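# Lift the mug off its peg and stand it upright

## Task

Remove the mug from the peg, place it standing on the table with its opening facing up, and release it so that it stays that way.

## Robot and tools

Robot: two arms, left_arm with a left hand and right_arm with a right hand. The left hand mirrors the right one. Calibrated base positions in the scene frame: left_arm (+0.027, +0.320, 0) m, quat_wxyz (+1.000, 0, 0, -0.025); right_arm (+0.035, -0.256, 0) m, quat_wxyz (+1.000, 0, 0, +0.005). A camera stand sits behind the arms. A loose object may occasionally get a brief push from outside.

Scene frame: origin at table-top height, halfway between the nominal bases. +z is up, +x points out over the table, and left_arm is on the +y side. Arm names are not image sides. All reported poses, and the axes of every offset, use this frame.

Hand point: a spot fixed to the palm, 0.05 m in front of it and 0.15 m along the fingers from the wrist face. Its +z runs along straight fingers and its +y points out of the palm. On the right hand +x runs across the palm away from the thumb; on the left hand +x points toward the thumb. Straight fingertips sit 0.06 to 0.07 m past the point along +z and 0.06 m behind it along -y. A wrist bracket on the little-finger side sticks out up to 0.10 m across the palm and can strike things.

The row (28 numbers, each in [-1, 1], always all 28 even if one arm is idle): left_arm dx, dy, dz, rx, ry, rz, then left hand little, ring, middle, index, thumb_bend, thumb_turn, force_limit, speed; then the same 14 for right_arm.
- dx..rz are offsets, not poses: they count from that arm's Hand target at the start of the action or move, along scene axes. 1.0 equals 0.6 m or 180 degrees. rx, ry, rz form one rotation vector, turning about the Hand target position. Every row of one action counts from the same start, so sending an offset again moves further. Six zeros re-request the current Hand target.
- Finger and thumb numbers are absolute targets: +1 open/straight, -1 curled. thumb_turn -1 puts the thumb opposite the fingers, +1 beside the palm.
- force_limit: about 0 N at -1 to 10 N at +1 (15 N for the two thumb motors). speed: rises linearly from near 0 at -1 to full at +0.48, full above that (full travel 0.49 s). Use -0.94 or lower for a gentle close.
- No value means 'unchanged': to leave a hand alone, repeat the eight hand numbers of its last executed row. If none has run yet, send hand_measured plus hand_force_limit and hand_speed.

Tools:
- execute_actions(actions, cameras): actions is a list of actions; each action is up to 15 rows, one per 1/30 s step; a short action repeats its last row to 15 steps. Images come only if actions is empty or cameras names them (["all"], [] or a list of names).
- move(target, speed, blend, blocking, cameras): target is one 28-number row or a list of up to 15 rows, all offsets from the same starting Hand targets. Straight-line paths, no obstacle avoidance, at least 0.5 s, capped at 10 s. speed in m/s, 0.002 to 4.3, default 0.25 (turn rate twice that in rad/s), one value or one per target. blend in m rounds corners; 0 stops at each target. blocking=false returns after about 0.5 s while the move continues. The extra 'move:' line reports done, off_target, moving, held or fault, plus limits=paced (pose clipped) or limits=held (steps withheld). done means at rest within 10 mm and 2 degrees.
- wait(seconds 0 to 10): robot holds its last command; a running move goes on.
- stop(): brakes the running move.
- zoom_image(camera, region [x0, y0, x1, y1] in pixels, at most 504 by 504) on the newest image of cam_head_left, cam_head_right, cam_high, cam_left_wrist or cam_right_wrist (all 672x504).
- show_instructions(): shows reference pages.
- finished_scene(scene=1): ends the scene for good; the mug must stay upright on its own.

Results: end_effector_position (m) and end_effector_quat_wxyz per hand point, Hand target (last commanded pose after clipping; next offsets start there), joint positions, velocities and torques, and six-value lists hand_measured, hand_stopped_by (moving, target, force, stalled, fault) and hand_load_n (N at fingertip, positive when pushed open), in motor order. A dropped grip shows as hand_load_n near 0. Actions runs also list positions at some steps.

Behaviour: each step clips commanded orientation to within 40 degrees of the measured one. Arms often rest 1 to 3 cm (up to 5 cm) short, usually low; repeat the gap as an offset. Small moves may not start; small turns can shift the point noticeably. A blocked arm keeps pushing until commanded back past its hand point. A motor only starts when its target changes by 0.002 or more; to squeeze harder raise force_limit and send a more closed target; to loosen send a more open one. The hand closes around 0.035 to 0.065 m objects, handles down to 0.025 m.

Avoid: knocking the mug off the table or dropping it from height, releasing it while it moves, fast or hard contacts with the peg or table, arms touching or one hand gripping the other, paths near an arm's own base, overloading fingers. Holding loads or straining heats motors: a MOTOR HOT line warns, and at 100 °C an OVER-TEMPERATURE FAULT drops the arm for 30 to 60 s or more.

Each tool is called after "Request:" by a JSON object that holds its "name" and its "arguments".

Reference images:

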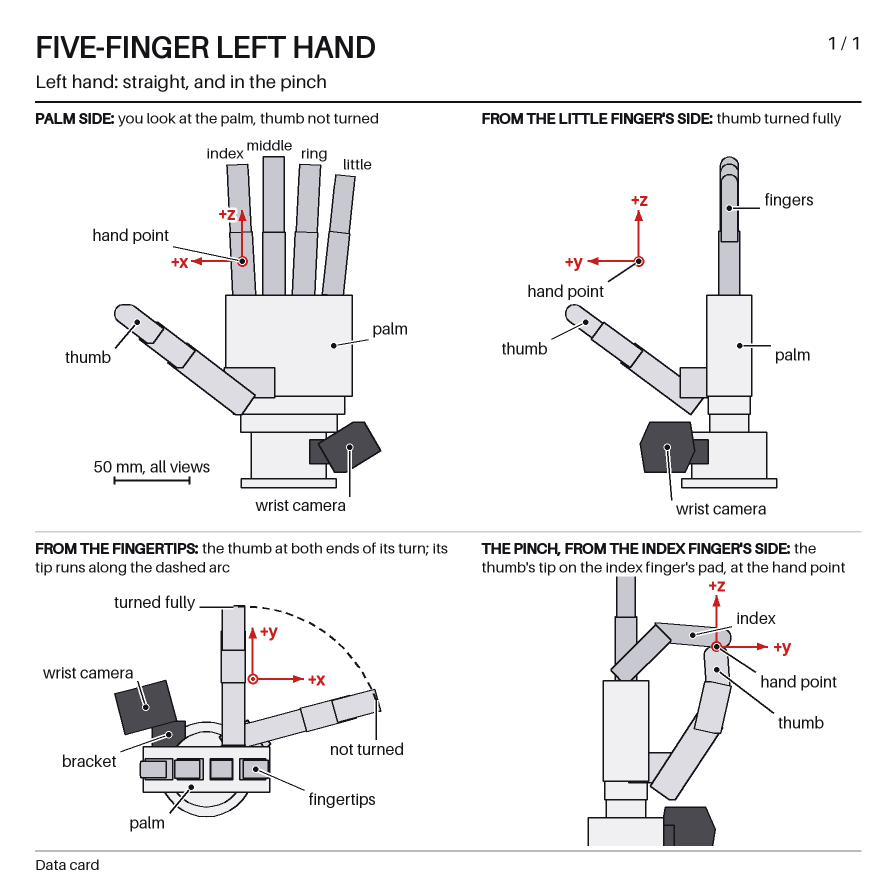

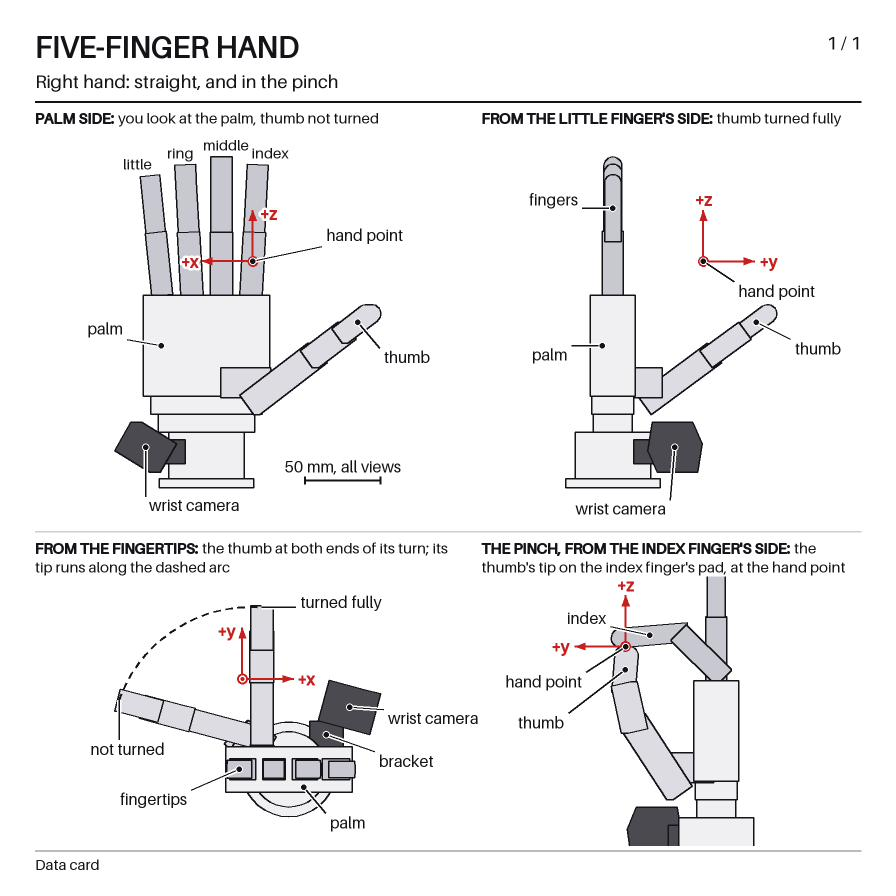

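## Session

Request:
{"name": "execute_actions", "arguments": {"actions": []}}

Scene clock: 0.00 s.
left_arm: end_effector_position=(+0.5774, +0.2697, +0.2645) hand_measured=(+1.000, +1.000, +1.000, +1.000, +1.000, +1.000) hand_load_n=(+0.0, +0.0, +0.0, +0.0, +0.0, +0.0) hand_stopped_by=(target, target, target, target, target, target) hand_force_limit=0.00 hand_speed=-0.80 end_effector_quat_wxyz=(+0.701, -0.017, +0.708, +0.085) | right_arm: end_effector_position=(+0.4714, -0.3812, +0.1863) hand_measured=(+1.000, +1.000, +1.000, +1.000, +1.000, +1.000) hand_load_n=(+0.0, +0.0, +0.0, +0.0, +0.0, +0.0) hand_stopped_by=(target, target, target, target, target, target) hand_force_limit=0.00 hand_speed=-0.80 end_effector_quat_wxyz=(+0.258, +0.070, +0.795, -0.544)
Joint positions: left_arm=[-0.315 1.363 0.734 0.626 -0.51 1.666] | right_arm=[0.055 1.158 0.674 -0.302 1.171 1.275]
Joint velocities: within noise
Joint torques (N m): no reading
Heat: left arm: hottest waist 24 °C; right arm: hottest elbow 23 °C.
Hand target: left_arm +0.5833, +0.2674, +0.2818; +0.713, -0.023, +0.696, +0.081 | right_arm +0.4774, -0.3807, +0.1933; +0.264, +0.074, +0.794, -0.543

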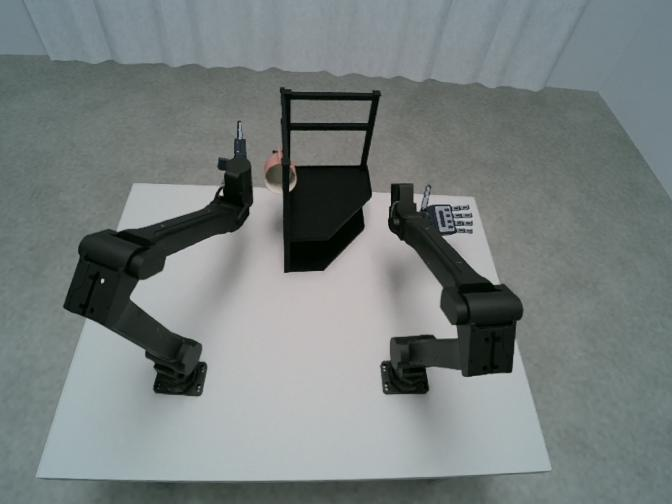

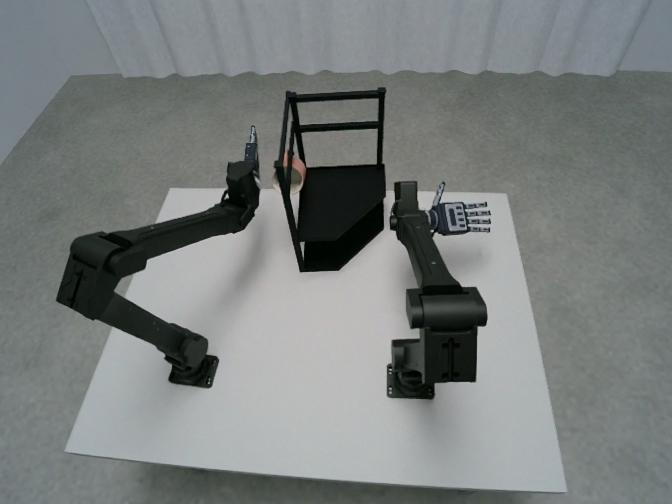

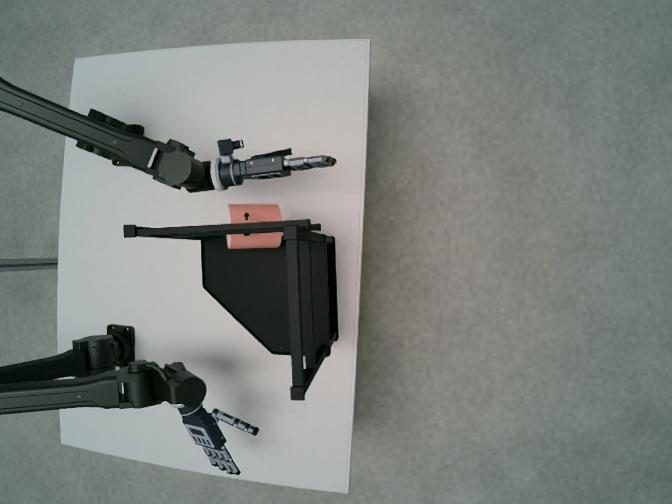

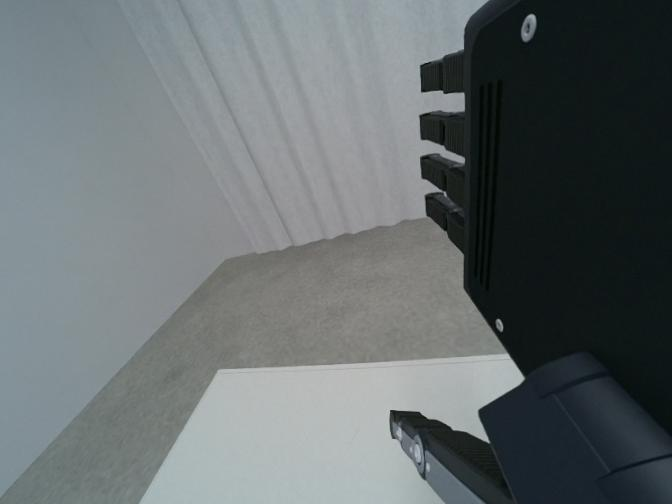

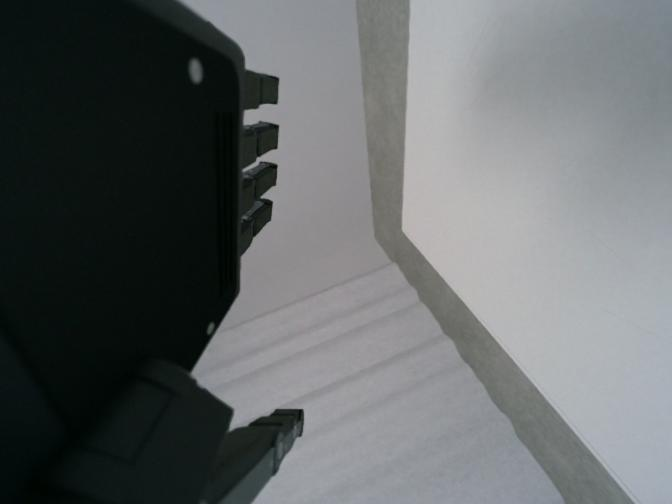

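Request:
{"name": "zoom_image", "arguments": {"camera": "cam_head_left", "region": [200, 70, 410, 280]}}

Request:
{"name": "zoom_image", "arguments": {"camera": "cam_head_right", "region": [210, 70, 420, 280]}}

Request:
{"name": "zoom_image", "arguments": {"camera": "cam_high", "region": [110, 130, 370, 410]}}

Scaled by 2.400 from the camera's 672x504 image, which has a finer 960x720 frame.

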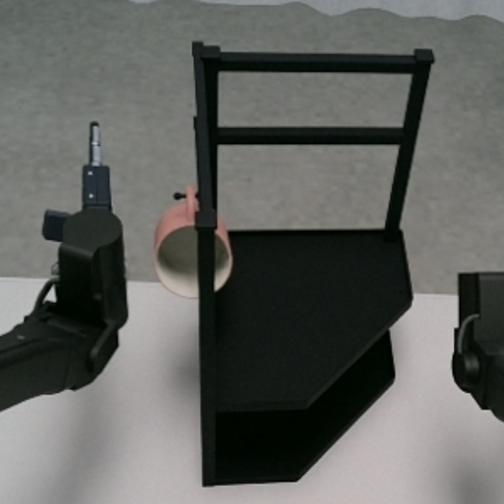

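Scaled by 2.400 from the camera's 672x504 image, which has a finer 960x720 frame.

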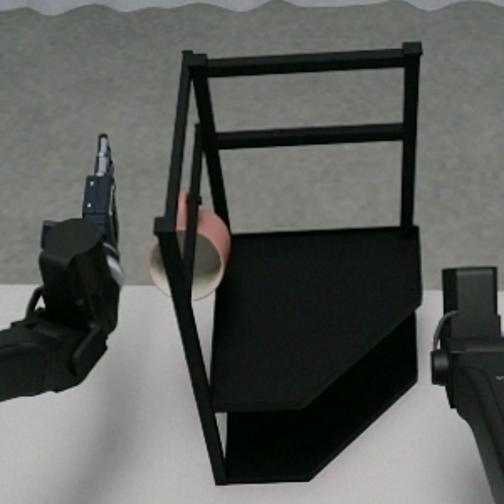

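Scaled by 1.800 from the camera's 672x504 image, which has a finer 960x720 frame.

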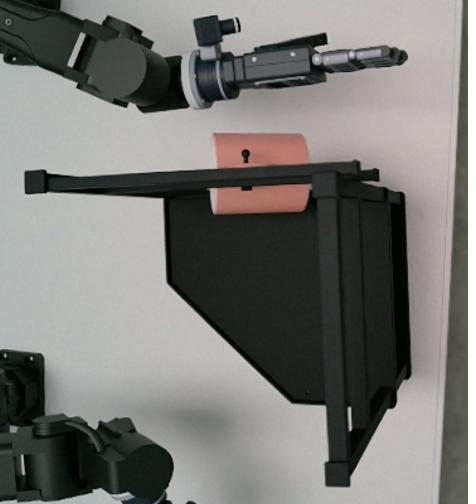

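Request:
{"name": "zoom_image", "arguments": {"camera": "cam_head_left", "region": [255, 80, 335, 200]}}

Request:
{"name": "zoom_image", "arguments": {"camera": "cam_head_right", "region": [260, 80, 340, 200]}}

Request:
{"name": "zoom_image", "arguments": {"camera": "cam_high", "region": [200, 180, 340, 280]}}

Scaled by 4.200 from the camera's 672x504 image, which has a finer 960x720 frame.

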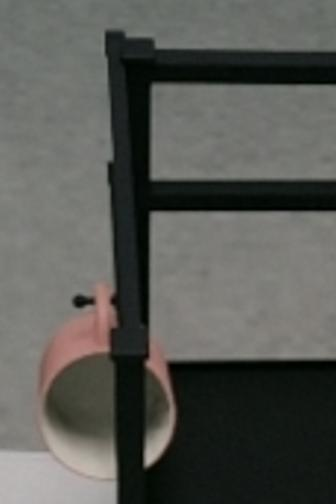

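Scaled by 4.200 from the camera's 672x504 image, which has a finer 960x720 frame.

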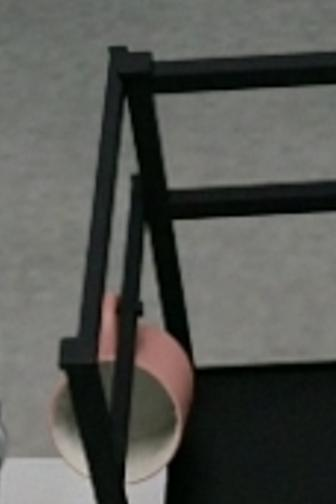

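Scaled by 3.600 from the camera's 672x504 image, which has a finer 960x720 frame.

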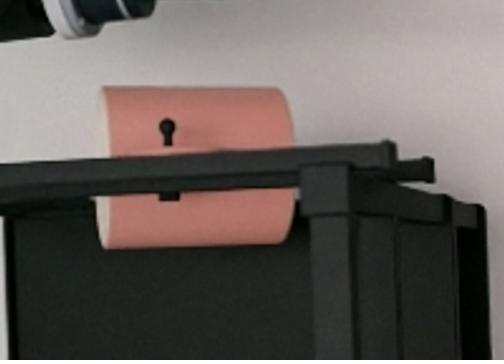

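Request:
{"name": "move", "arguments": {"target": [[-0.0388,0.1543,0.0303,-0.525,-0.031,-0.0433,1,1,1,1,1,-1,0,-0.2,0,0,0,0,0,0,1,1,1,1,1,1,0,-0.8],[-0.0388,0.121,0.1303,0.9703,0.0716,0.0117,1,1,1,1,1,-1,0,-0.2,0,0,0,0,0,0,1,1,1,1,1,1,0,-0.8]], "speed": 0.4, "blend": [0.03, 0], "cameras": ["cam_head_left", "cam_high"]}}

Scene clock: 476.90 s.
left_arm: end_effector_position=(+0.5588, +0.3431, +0.3584) hand_measured=(+1.000, +1.000, +1.000, +1.000, +1.000, -1.000) hand_load_n=(+0.0, +0.0, +0.0, +0.0, +0.0, +0.0) hand_stopped_by=(target, target, target, target, target, target) hand_force_limit=0.00 hand_speed=-0.20 end_effector_quat_wxyz=(-0.003, +0.711, +0.001, +0.703) | right_arm: end_effector_position=(+0.4714, -0.3812, +0.1863) hand_measured=(+1.000, +1.000, +1.000, +1.000, +1.000, +1.000) hand_load_n=(-0.5, +0.0, +0.0, +0.0, +0.0, +0.0) hand_stopped_by=(target, target, target, target, target, target) hand_force_limit=0.00 hand_speed=-0.80 end_effector_quat_wxyz=(+0.258, +0.070, +0.795, -0.544)
Joint positions: left_arm=[0.291 1.159 0.687 0.46 0.236 -1.566] | right_arm=[0.055 1.158 0.674 -0.302 1.171 1.275]
Joint torques (N m): left_arm=[-0.15 -6.42 7.77 2.45 0.05 -0.13] | right_arm=[-0.44 -6.53 9.78 0.95 0.53 -0.04]
Heat: left arm: hottest elbow 38 °C; right arm: hottest elbow 32 °C.
Hand target: left_arm +0.5601, +0.3399, +0.3598; +0.001, +0.707, +0.001, +0.707 | right_arm +0.4774, -0.3807, +0.1933; +0.264, +0.074, +0.794, -0.543
Off the commanded pose: left_arm 0.004 m, 1 deg | right_arm 0.009 m, 1 deg.
move: done
Images, in order (width x height): cam_head_left 672x504, cam_high 672x504.

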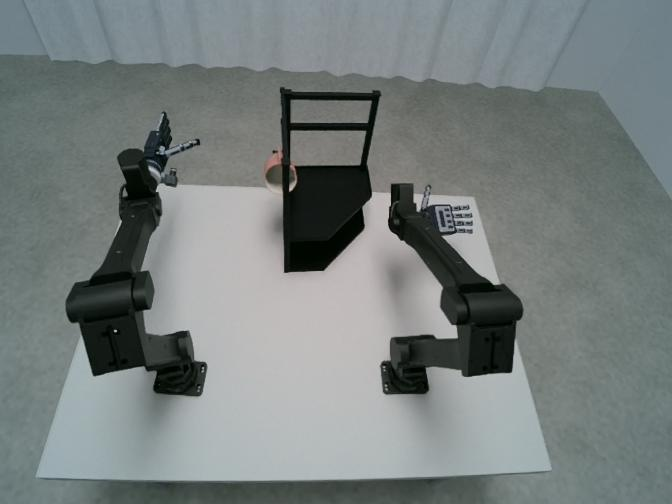

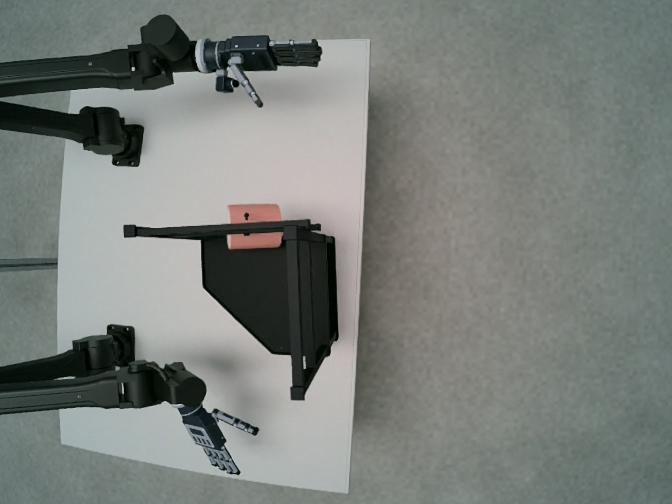

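Request:
{"name": "move", "arguments": {"target": [[-0.1002,-0.0165,-0.2663,0,0.5,0,1,1,1,1,1,-1,0,-0.2,0,0,0,0,0,0,1,1,1,1,1,1,0,-0.8],[-0.0502,-0.1332,-0.183,-0.3667,0.3797,-0.3102,1,1,1,1,1,-1,0,-0.2,0,0,0,0,0,0,1,1,1,1,1,1,0,-0.8]], "speed": 0.4, "blend": [0.03, 0], "cameras": ["cam_head_left", "cam_high", "cam_left_wrist"]}}

Scene clock: 506.57 s.
left_arm: end_effector_position=(+0.5284, +0.2616, +0.2488) hand_measured=(+1.000, +1.000, +1.000, +1.000, +1.000, -1.000) hand_load_n=(+0.0, +0.0, +0.0, +0.0, +0.0, +0.0) hand_stopped_by=(target, target, target, target, target, target) hand_force_limit=0.00 hand_speed=-0.20 end_effector_quat_wxyz=(+0.636, +0.767, +0.061, +0.052) | right_arm: end_effector_position=(+0.4714, -0.3812, +0.1863) hand_measured=(+1.000, +1.000, +1.000, +1.000, +1.000, +1.000) hand_load_n=(+0.0, +0.0, +0.0, +0.0, +0.0, +0.0) hand_stopped_by=(target, target, target, target, target, target) hand_force_limit=0.00 hand_speed=-0.80 end_effector_quat_wxyz=(+0.258, +0.070, +0.795, -0.544)
Joint positions: left_arm=[0.352 1.807 1.262 -1.665 1.338 -0.917] | right_arm=[0.055 1.158 0.674 -0.302 1.171 1.275]
Joint torques (N m): left_arm=[0.03 -13.22 6.15 -1.14 1.06 0.08] | right_arm=[-0.26 -6.59 9.83 0.95 0.53 -0.03]
Heat: left arm: hottest elbow 36 °C; right arm: hottest elbow 32 °C.
Hand target: left_arm +0.5300, +0.2601, +0.2501; +0.641, +0.764, +0.055, +0.044 | right_arm +0.4774, -0.3807, +0.1933; +0.264, +0.074, +0.794, -0.543
Off the commanded pose: left_arm 0.002 m, 1 deg | right_arm 0.009 m, 1 deg.
joint sent to its limit (left arm) — joint 4 (wrist pitch), lower limit. The joint targets still meet the commanded pose.
move: done
Images, in order (width x height): cam_head_left 672x504, cam_high 672x504, cam_left_wrist 672x504.

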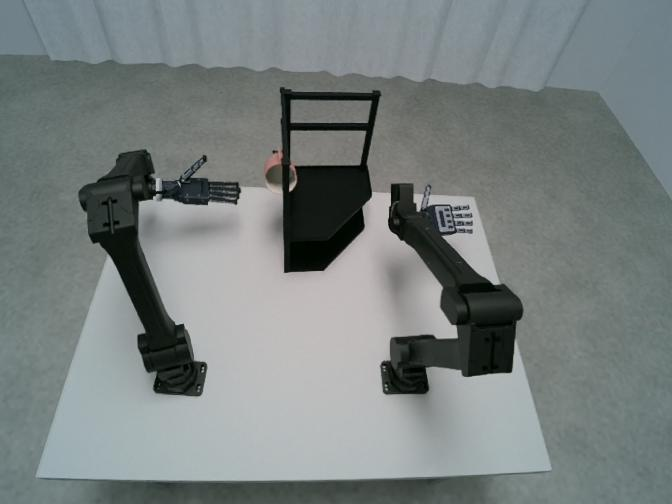

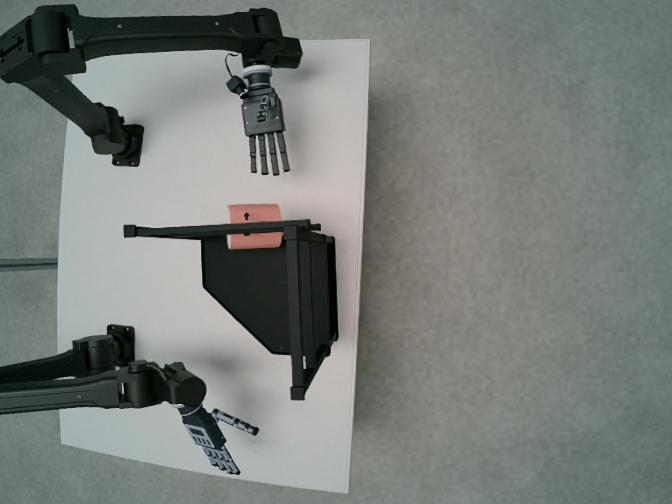

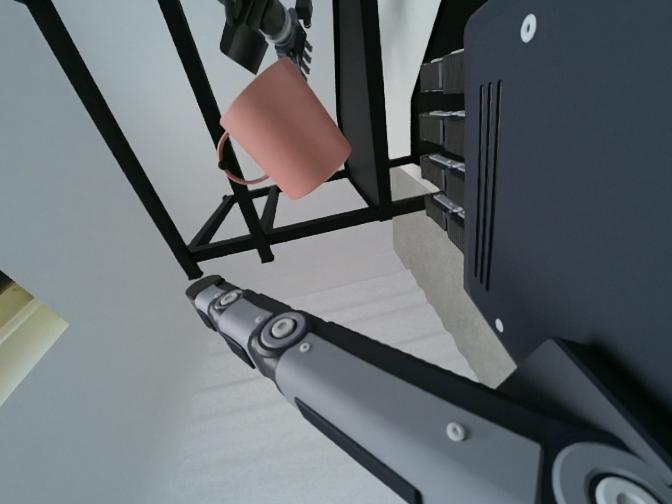

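Request:
{"name": "zoom_image", "arguments": {"camera": "cam_left_wrist", "region": [120, 0, 440, 290]}}

Request:
{"name": "zoom_image", "arguments": {"camera": "cam_head_left", "region": [255, 135, 315, 205]}}

Request:
{"name": "zoom_image", "arguments": {"camera": "cam_high", "region": [210, 140, 330, 260]}}

Scaled by 1.575 from the camera's 672x504 image, which has a finer 960x720 frame.

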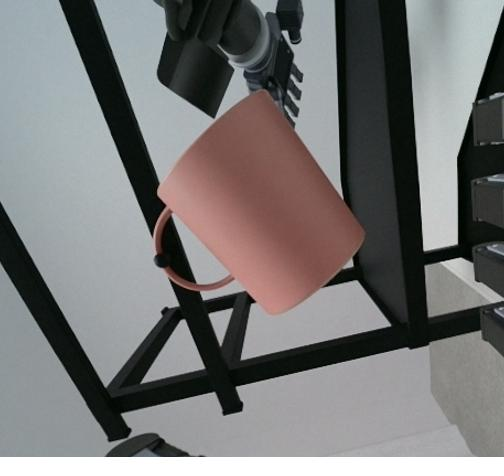

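Scaled by 7.200 from the camera's 672x504 image, which has a finer 960x720 frame.

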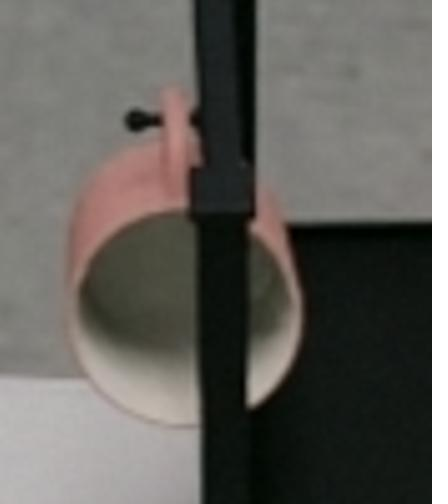

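Scaled by 4.200 from the camera's 672x504 image, which has a finer 960x720 frame.

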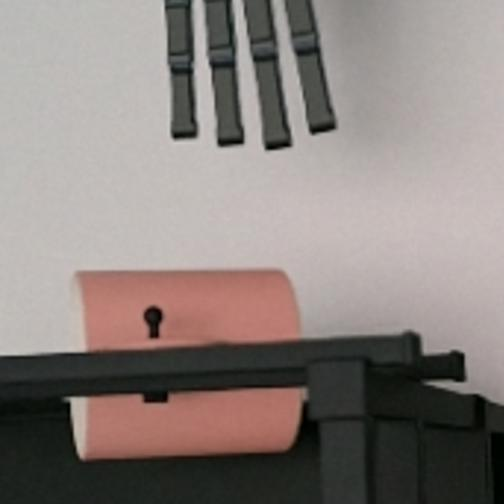

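Request:
{"name": "move", "arguments": {"target": [-0.0183,-0.1835,-0.0185,-0.0445,0.1288,-0.0262,1,1,1,1,1,-1,0,-0.2,0,0,0,0,0,0,1,1,1,1,1,1,0,-0.8], "speed": 0.2, "cameras": ["cam_head_left", "cam_head_right", "cam_high", "cam_left_wrist"]}}

Scene clock: 584.27 s.
left_arm: end_effector_position=(+0.5201, +0.1510, +0.2368) hand_measured=(+1.000, +1.000, +1.000, +1.000, +1.000, -1.000) hand_load_n=(+0.0, +0.0, +0.0, +0.0, +0.0, +0.0) hand_stopped_by=(target, target, target, target, target, target) hand_force_limit=0.00 hand_speed=-0.20 end_effector_quat_wxyz=(+0.670, +0.714, +0.149, -0.135) | right_arm: end_effector_position=(+0.4714, -0.3812, +0.1863) hand_measured=(+1.000, +1.000, +1.000, +1.000, +1.000, +1.000) hand_load_n=(+0.0, +0.0, +0.0, +0.0, +0.0, +0.0) hand_stopped_by=(target, target, target, target, target, target) hand_force_limit=0.00 hand_speed=-0.80 end_effector_quat_wxyz=(+0.258, +0.070, +0.795, -0.544)
Joint positions: left_arm=[0.113 1.807 1.192 -1.665 1.485 -1.265] | right_arm=[0.055 1.158 0.674 -0.302 1.171 1.275]
Joint torques (N m): left_arm=[0.38 -13.92 5.09 -1.01 1.03 -0.09] | right_arm=[-0.26 -6.59 9.81 0.96 0.53 -0.03]
Heat: left arm: hottest elbow 33 °C; right arm: hottest elbow 33 °C.
Hand target: left_arm +0.5190, +0.1500, +0.2389; +0.670, +0.713, +0.155, -0.140 | right_arm +0.4774, -0.3807, +0.1933; +0.264, +0.074, +0.794, -0.543
Off the commanded pose: left_arm 0.003 m, 1 deg | right_arm 0.009 m, 1 deg.
move: done
Images, in order (width x height): cam_head_left 672x504, cam_head_right 672x504, cam_high 672x504, cam_left_wrist 672x504.

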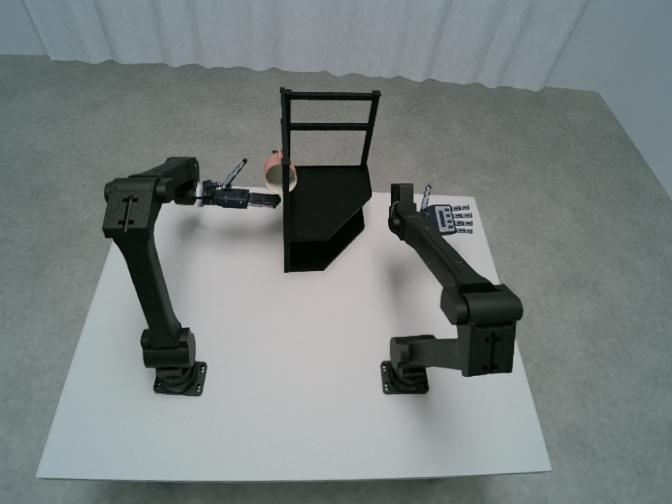

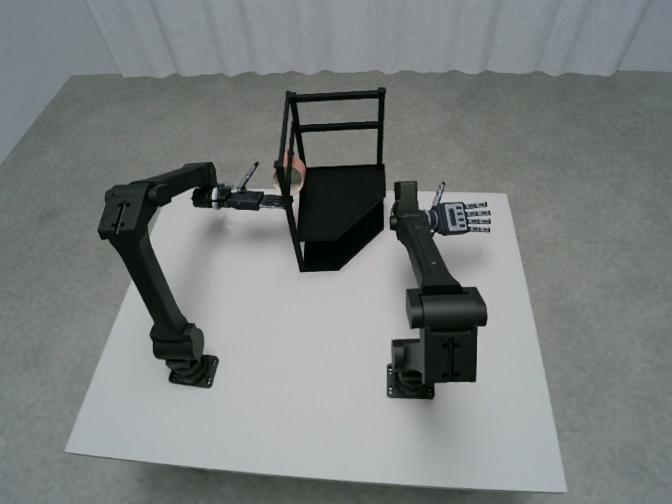

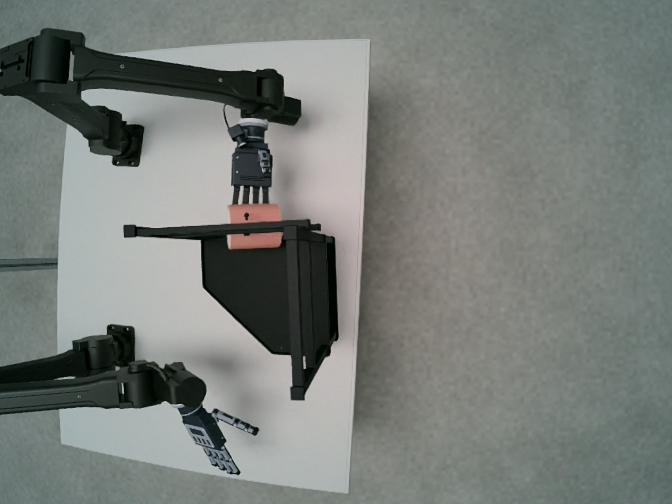

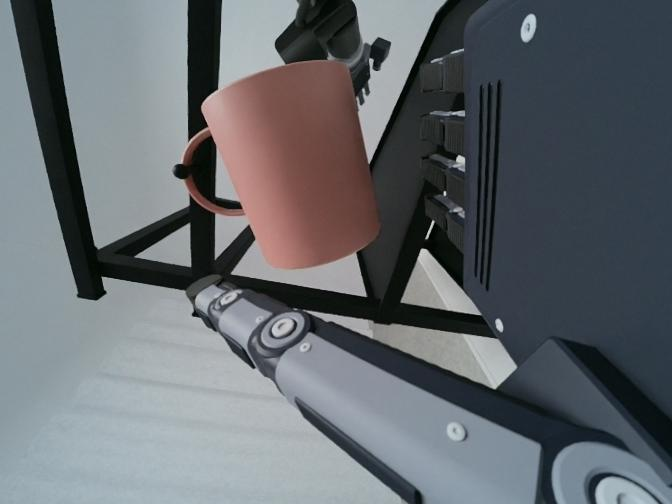

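Request:
{"name": "zoom_image", "arguments": {"camera": "cam_head_left", "region": [190, 140, 310, 230]}}

Request:
{"name": "zoom_image", "arguments": {"camera": "cam_high", "region": [210, 110, 330, 260]}}

Request:
{"name": "zoom_image", "arguments": {"camera": "cam_left_wrist", "region": [120, 0, 500, 380]}}

Request:
{"name": "zoom_image", "arguments": {"camera": "cam_head_right", "region": [200, 140, 320, 230]}}

Scaled by 4.200 from the camera's 672x504 image, which has a finer 960x720 frame.

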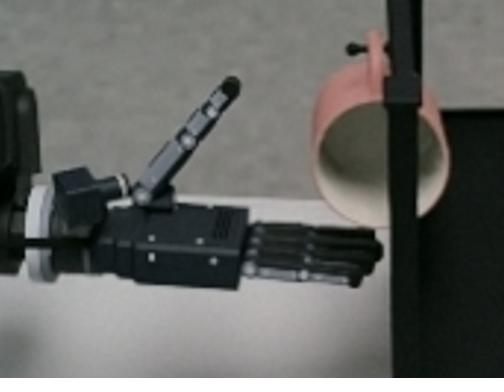

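Scaled by 3.360 from the camera's 672x504 image, which has a finer 960x720 frame.

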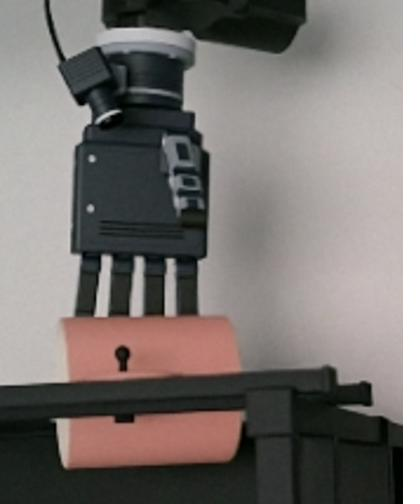

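Scaled by 1.326 from the camera's 672x504 image, which has a finer 960x720 frame.

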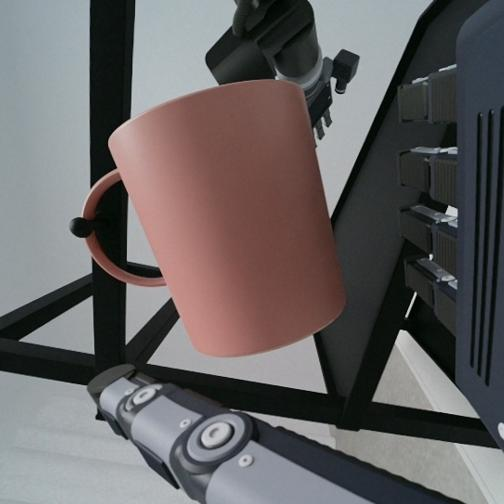

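Scaled by 4.200 from the camera's 672x504 image, which has a finer 960x720 frame.

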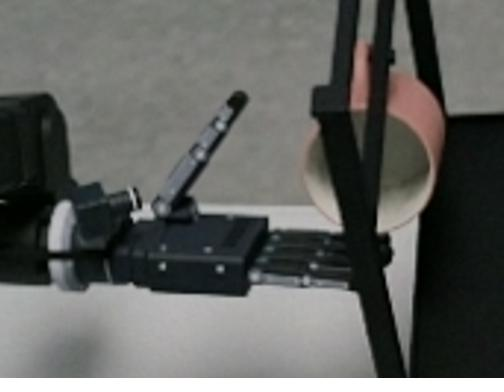

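Request:
{"name": "move", "arguments": {"target": [-0.0233,-0.075,0.0,0,0,-0.0167,1,1,1,1,1,-1,0,-0.2,0,0,0,0,0,0,1,1,1,1,1,1,0,-0.8], "speed": 0.12, "cameras": ["cam_head_left", "cam_head_right", "cam_high", "cam_left_wrist"]}}

Request:
{"name": "zoom_image", "arguments": {"camera": "cam_head_left", "region": [190, 140, 310, 230]}}

Request:
{"name": "zoom_image", "arguments": {"camera": "cam_high", "region": [210, 110, 330, 260]}}

Request:
{"name": "zoom_image", "arguments": {"camera": "cam_left_wrist", "region": [120, 0, 500, 380]}}

Scene clock: 654.47 s.
left_arm: end_effector_position=(+0.5150, +0.1299, +0.2335) hand_measured=(+1.000, +1.000, +1.000, +1.000, +1.000, -1.000) hand_load_n=(+0.0, +0.0, -0.5, +0.0, +0.0, +0.0) hand_stopped_by=(target, target, target, target, target, target) hand_force_limit=0.00 hand_speed=-0.20 end_effector_quat_wxyz=(+0.670, +0.710, +0.150, -0.155) | right_arm: end_effector_position=(+0.4714, -0.3812, +0.1863) hand_measured=(+1.000, +1.000, +1.000, +1.000, +1.000, +1.000) hand_load_n=(+0.0, +0.0, +0.0, +0.0, +0.0, +0.0) hand_stopped_by=(target, target, target, target, target, target) hand_force_limit=0.00 hand_speed=-0.80 end_effector_quat_wxyz=(+0.258, +0.070, +0.795, -0.544)
Joint positions: left_arm=[0.067 1.787 1.166 -1.547 1.505 -1.408] | right_arm=[0.055 1.158 0.674 -0.302 1.171 1.275]
Joint torques (N m): left_arm=[-3.55 -14.33 5.26 -0.05 1.15 -0.1] | right_arm=[-0.38 -6.48 9.8 0.96 0.52 -0.04]
Heat: left arm: hottest elbow 29 °C; right arm: hottest elbow 33 °C.
Hand target: left_arm +0.5050, +0.1049, +0.2390; +0.666, +0.716, +0.136, -0.158 | right_arm +0.4774, -0.3807, +0.1933; +0.264, +0.074, +0.794, -0.543
Off the commanded pose: left_arm 0.027 m, 2 deg | right_arm 0.009 m, 1 deg.
move: off_target (left_arm)
Images, in order (width x height): cam_head_left 672x504, cam_head_right 672x504, cam_high 672x504, cam_left_wrist 672x504.

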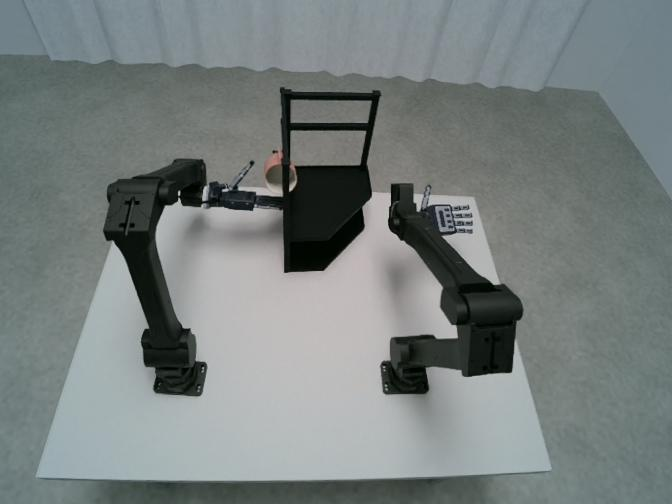

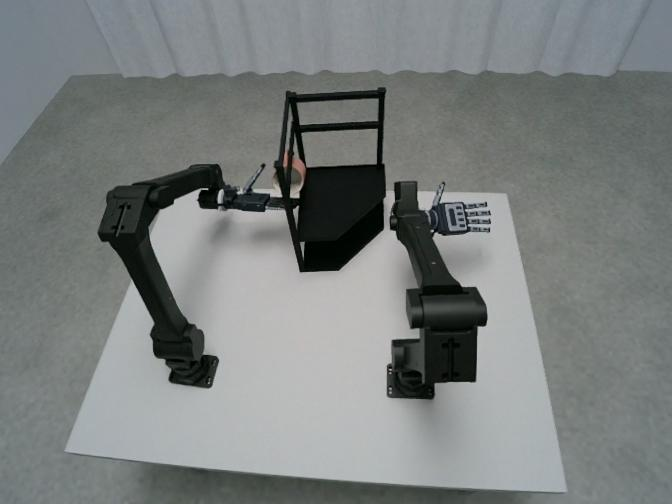

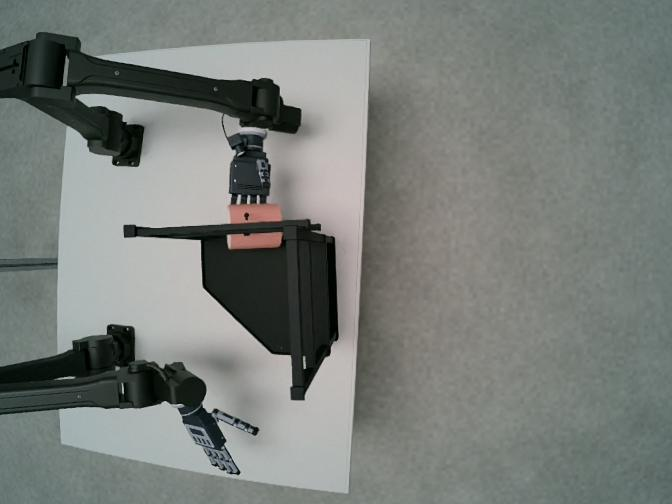

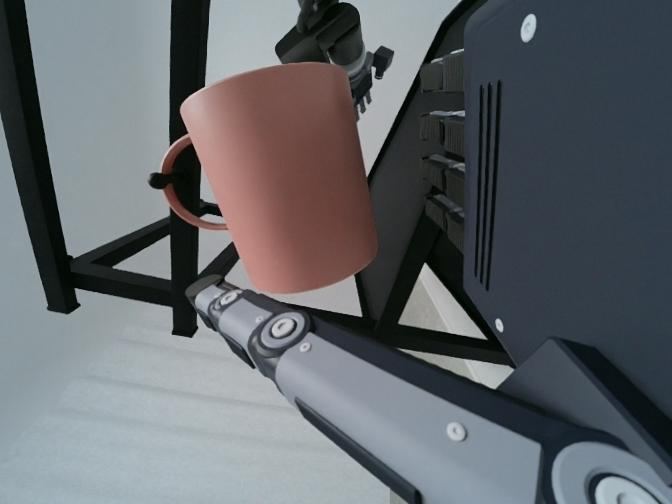

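Scaled by 4.200 from the camera's 672x504 image, which has a finer 960x720 frame.

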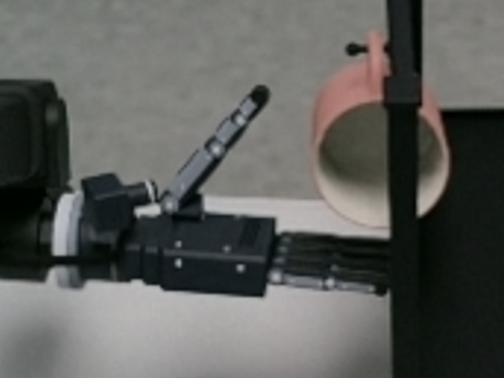

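Scaled by 3.360 from the camera's 672x504 image, which has a finer 960x720 frame.

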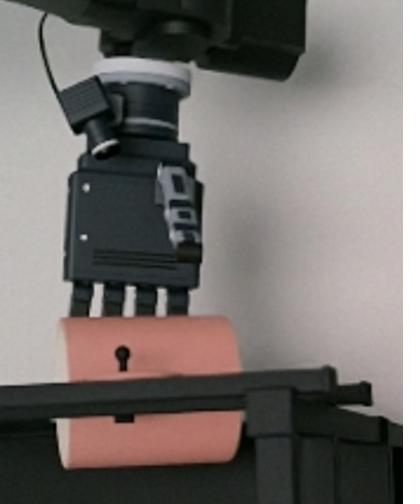

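Scaled by 1.326 from the camera's 672x504 image, which has a finer 960x720 frame.

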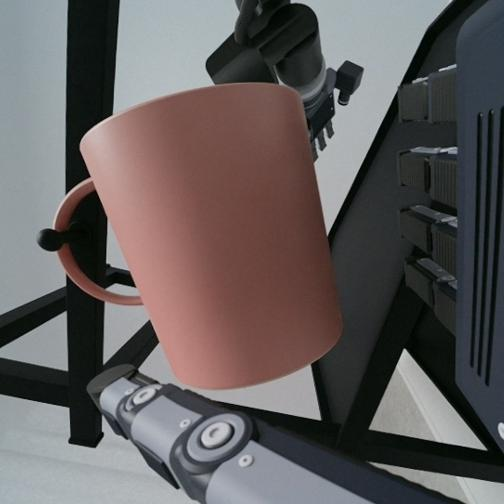

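Request:
{"name": "move", "arguments": {"target": [[0.0075,0.0585,0.0277,0,0,0,1,1,1,1,1,-1,0,-0.2,0,0,0,0,0,0,1,1,1,1,1,1,0,-0.8],[0.0075,-0.0165,0.0277,0,0,0,1,1,1,1,1,-1,0,-0.2,0,0,0,0,0,0,1,1,1,1,1,1,0,-0.8]], "speed": 0.1, "cameras": ["cam_head_left", "cam_high", "cam_left_wrist"]}}

Request:
{"name": "zoom_image", "arguments": {"camera": "cam_head_left", "region": [190, 140, 310, 230]}}

Request:
{"name": "zoom_image", "arguments": {"camera": "cam_left_wrist", "region": [120, 0, 500, 380]}}

Scene clock: 699.47 s.
left_arm: end_effector_position=(+0.5121, +0.0966, +0.2491) hand_measured=(+1.000, +1.000, +1.000, +1.000, +1.000, -1.000) hand_load_n=(+0.0, +0.0, +0.0, +0.0, +0.0, +0.0) hand_stopped_by=(target, target, target, target, target, target) hand_force_limit=0.00 hand_speed=-0.20 end_effector_quat_wxyz=(+0.665, +0.714, +0.132, -0.172) | right_arm: end_effector_position=(+0.4714, -0.3812, +0.1863) hand_measured=(+1.000, +1.000, +1.000, +1.000, +1.000, +1.000) hand_load_n=(+0.5, +0.0, +0.0, +0.0, +0.0, +0.0) hand_stopped_by=(target, target, target, target, target, target) hand_force_limit=0.00 hand_speed=-0.80 end_effector_quat_wxyz=(+0.258, +0.070, +0.795, -0.544)
Joint positions: left_arm=[-0.003 1.723 1.154 -1.307 1.512 -1.702] | right_arm=[0.055 1.158 0.674 -0.302 1.171 1.275]
Joint torques (N m): left_arm=[0.38 -14.51 5.68 0.16 1.06 -0.09] | right_arm=[-0.32 -6.71 9.8 0.96 0.53 -0.04]
Heat: left arm: hottest elbow 30 °C; right arm: hottest elbow 33 °C.
Hand target: left_arm +0.5095, +0.0950, +0.2557; +0.666, +0.717, +0.136, -0.158 | right_arm +0.4774, -0.3807, +0.1933; +0.264, +0.074, +0.794, -0.543
Off the commanded pose: left_arm 0.007 m, 2 deg | right_arm 0.009 m, 1 deg.
move: done
Images, in order (width x height): cam_head_left 672x504, cam_high 672x504, cam_left_wrist 672x504.

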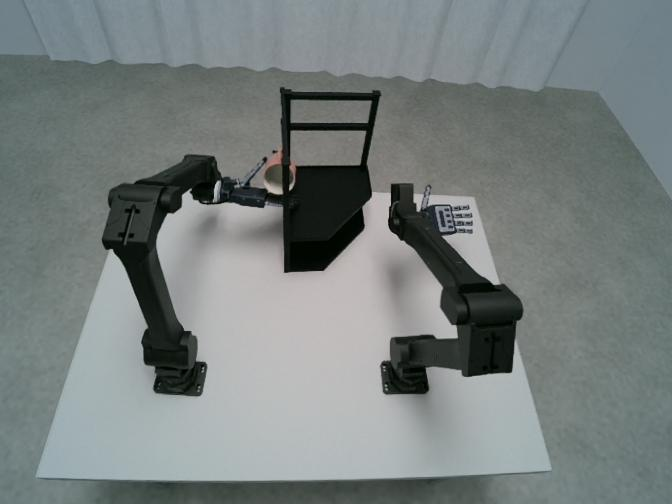

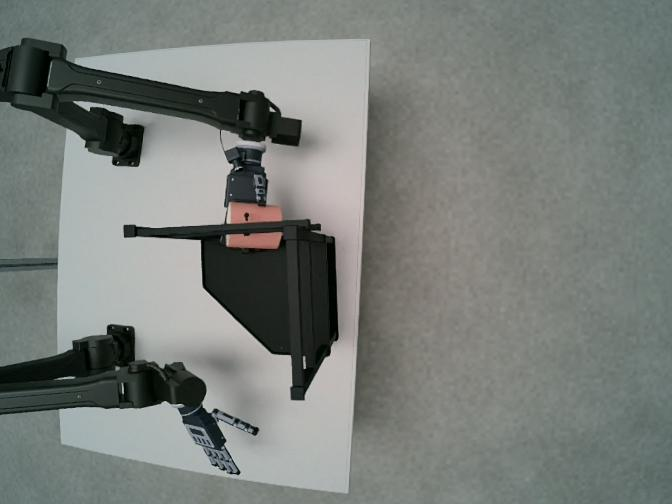

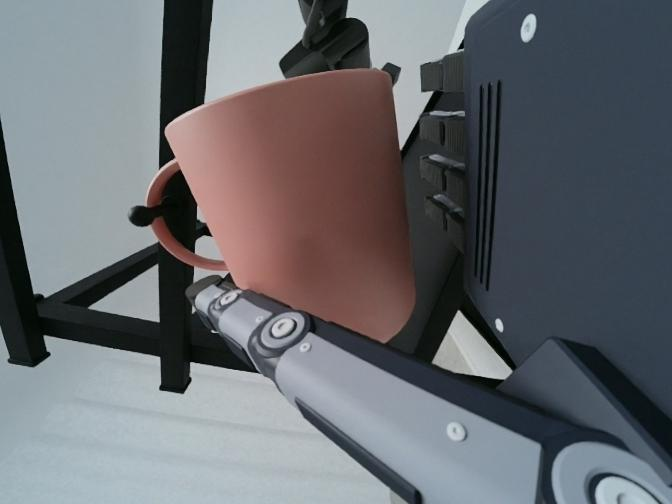

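Scaled by 4.200 from the camera's 672x504 image, which has a finer 960x720 frame.

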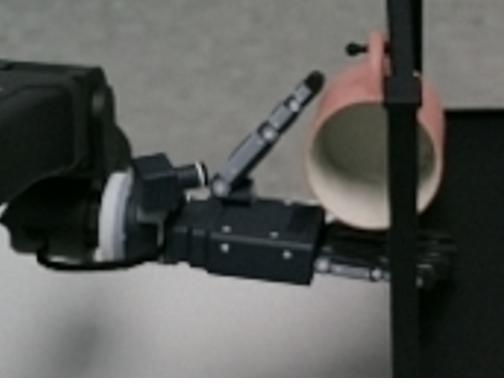

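Scaled by 1.326 from the camera's 672x504 image, which has a finer 960x720 frame.

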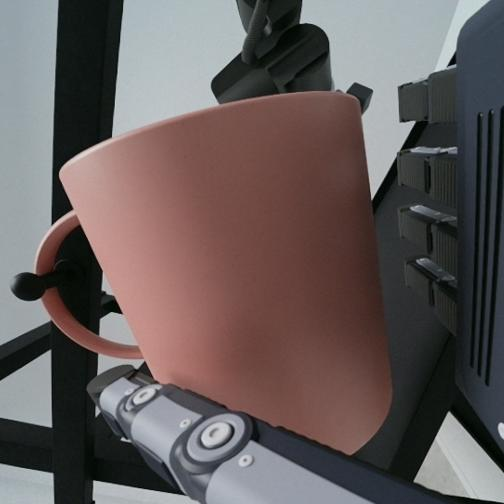

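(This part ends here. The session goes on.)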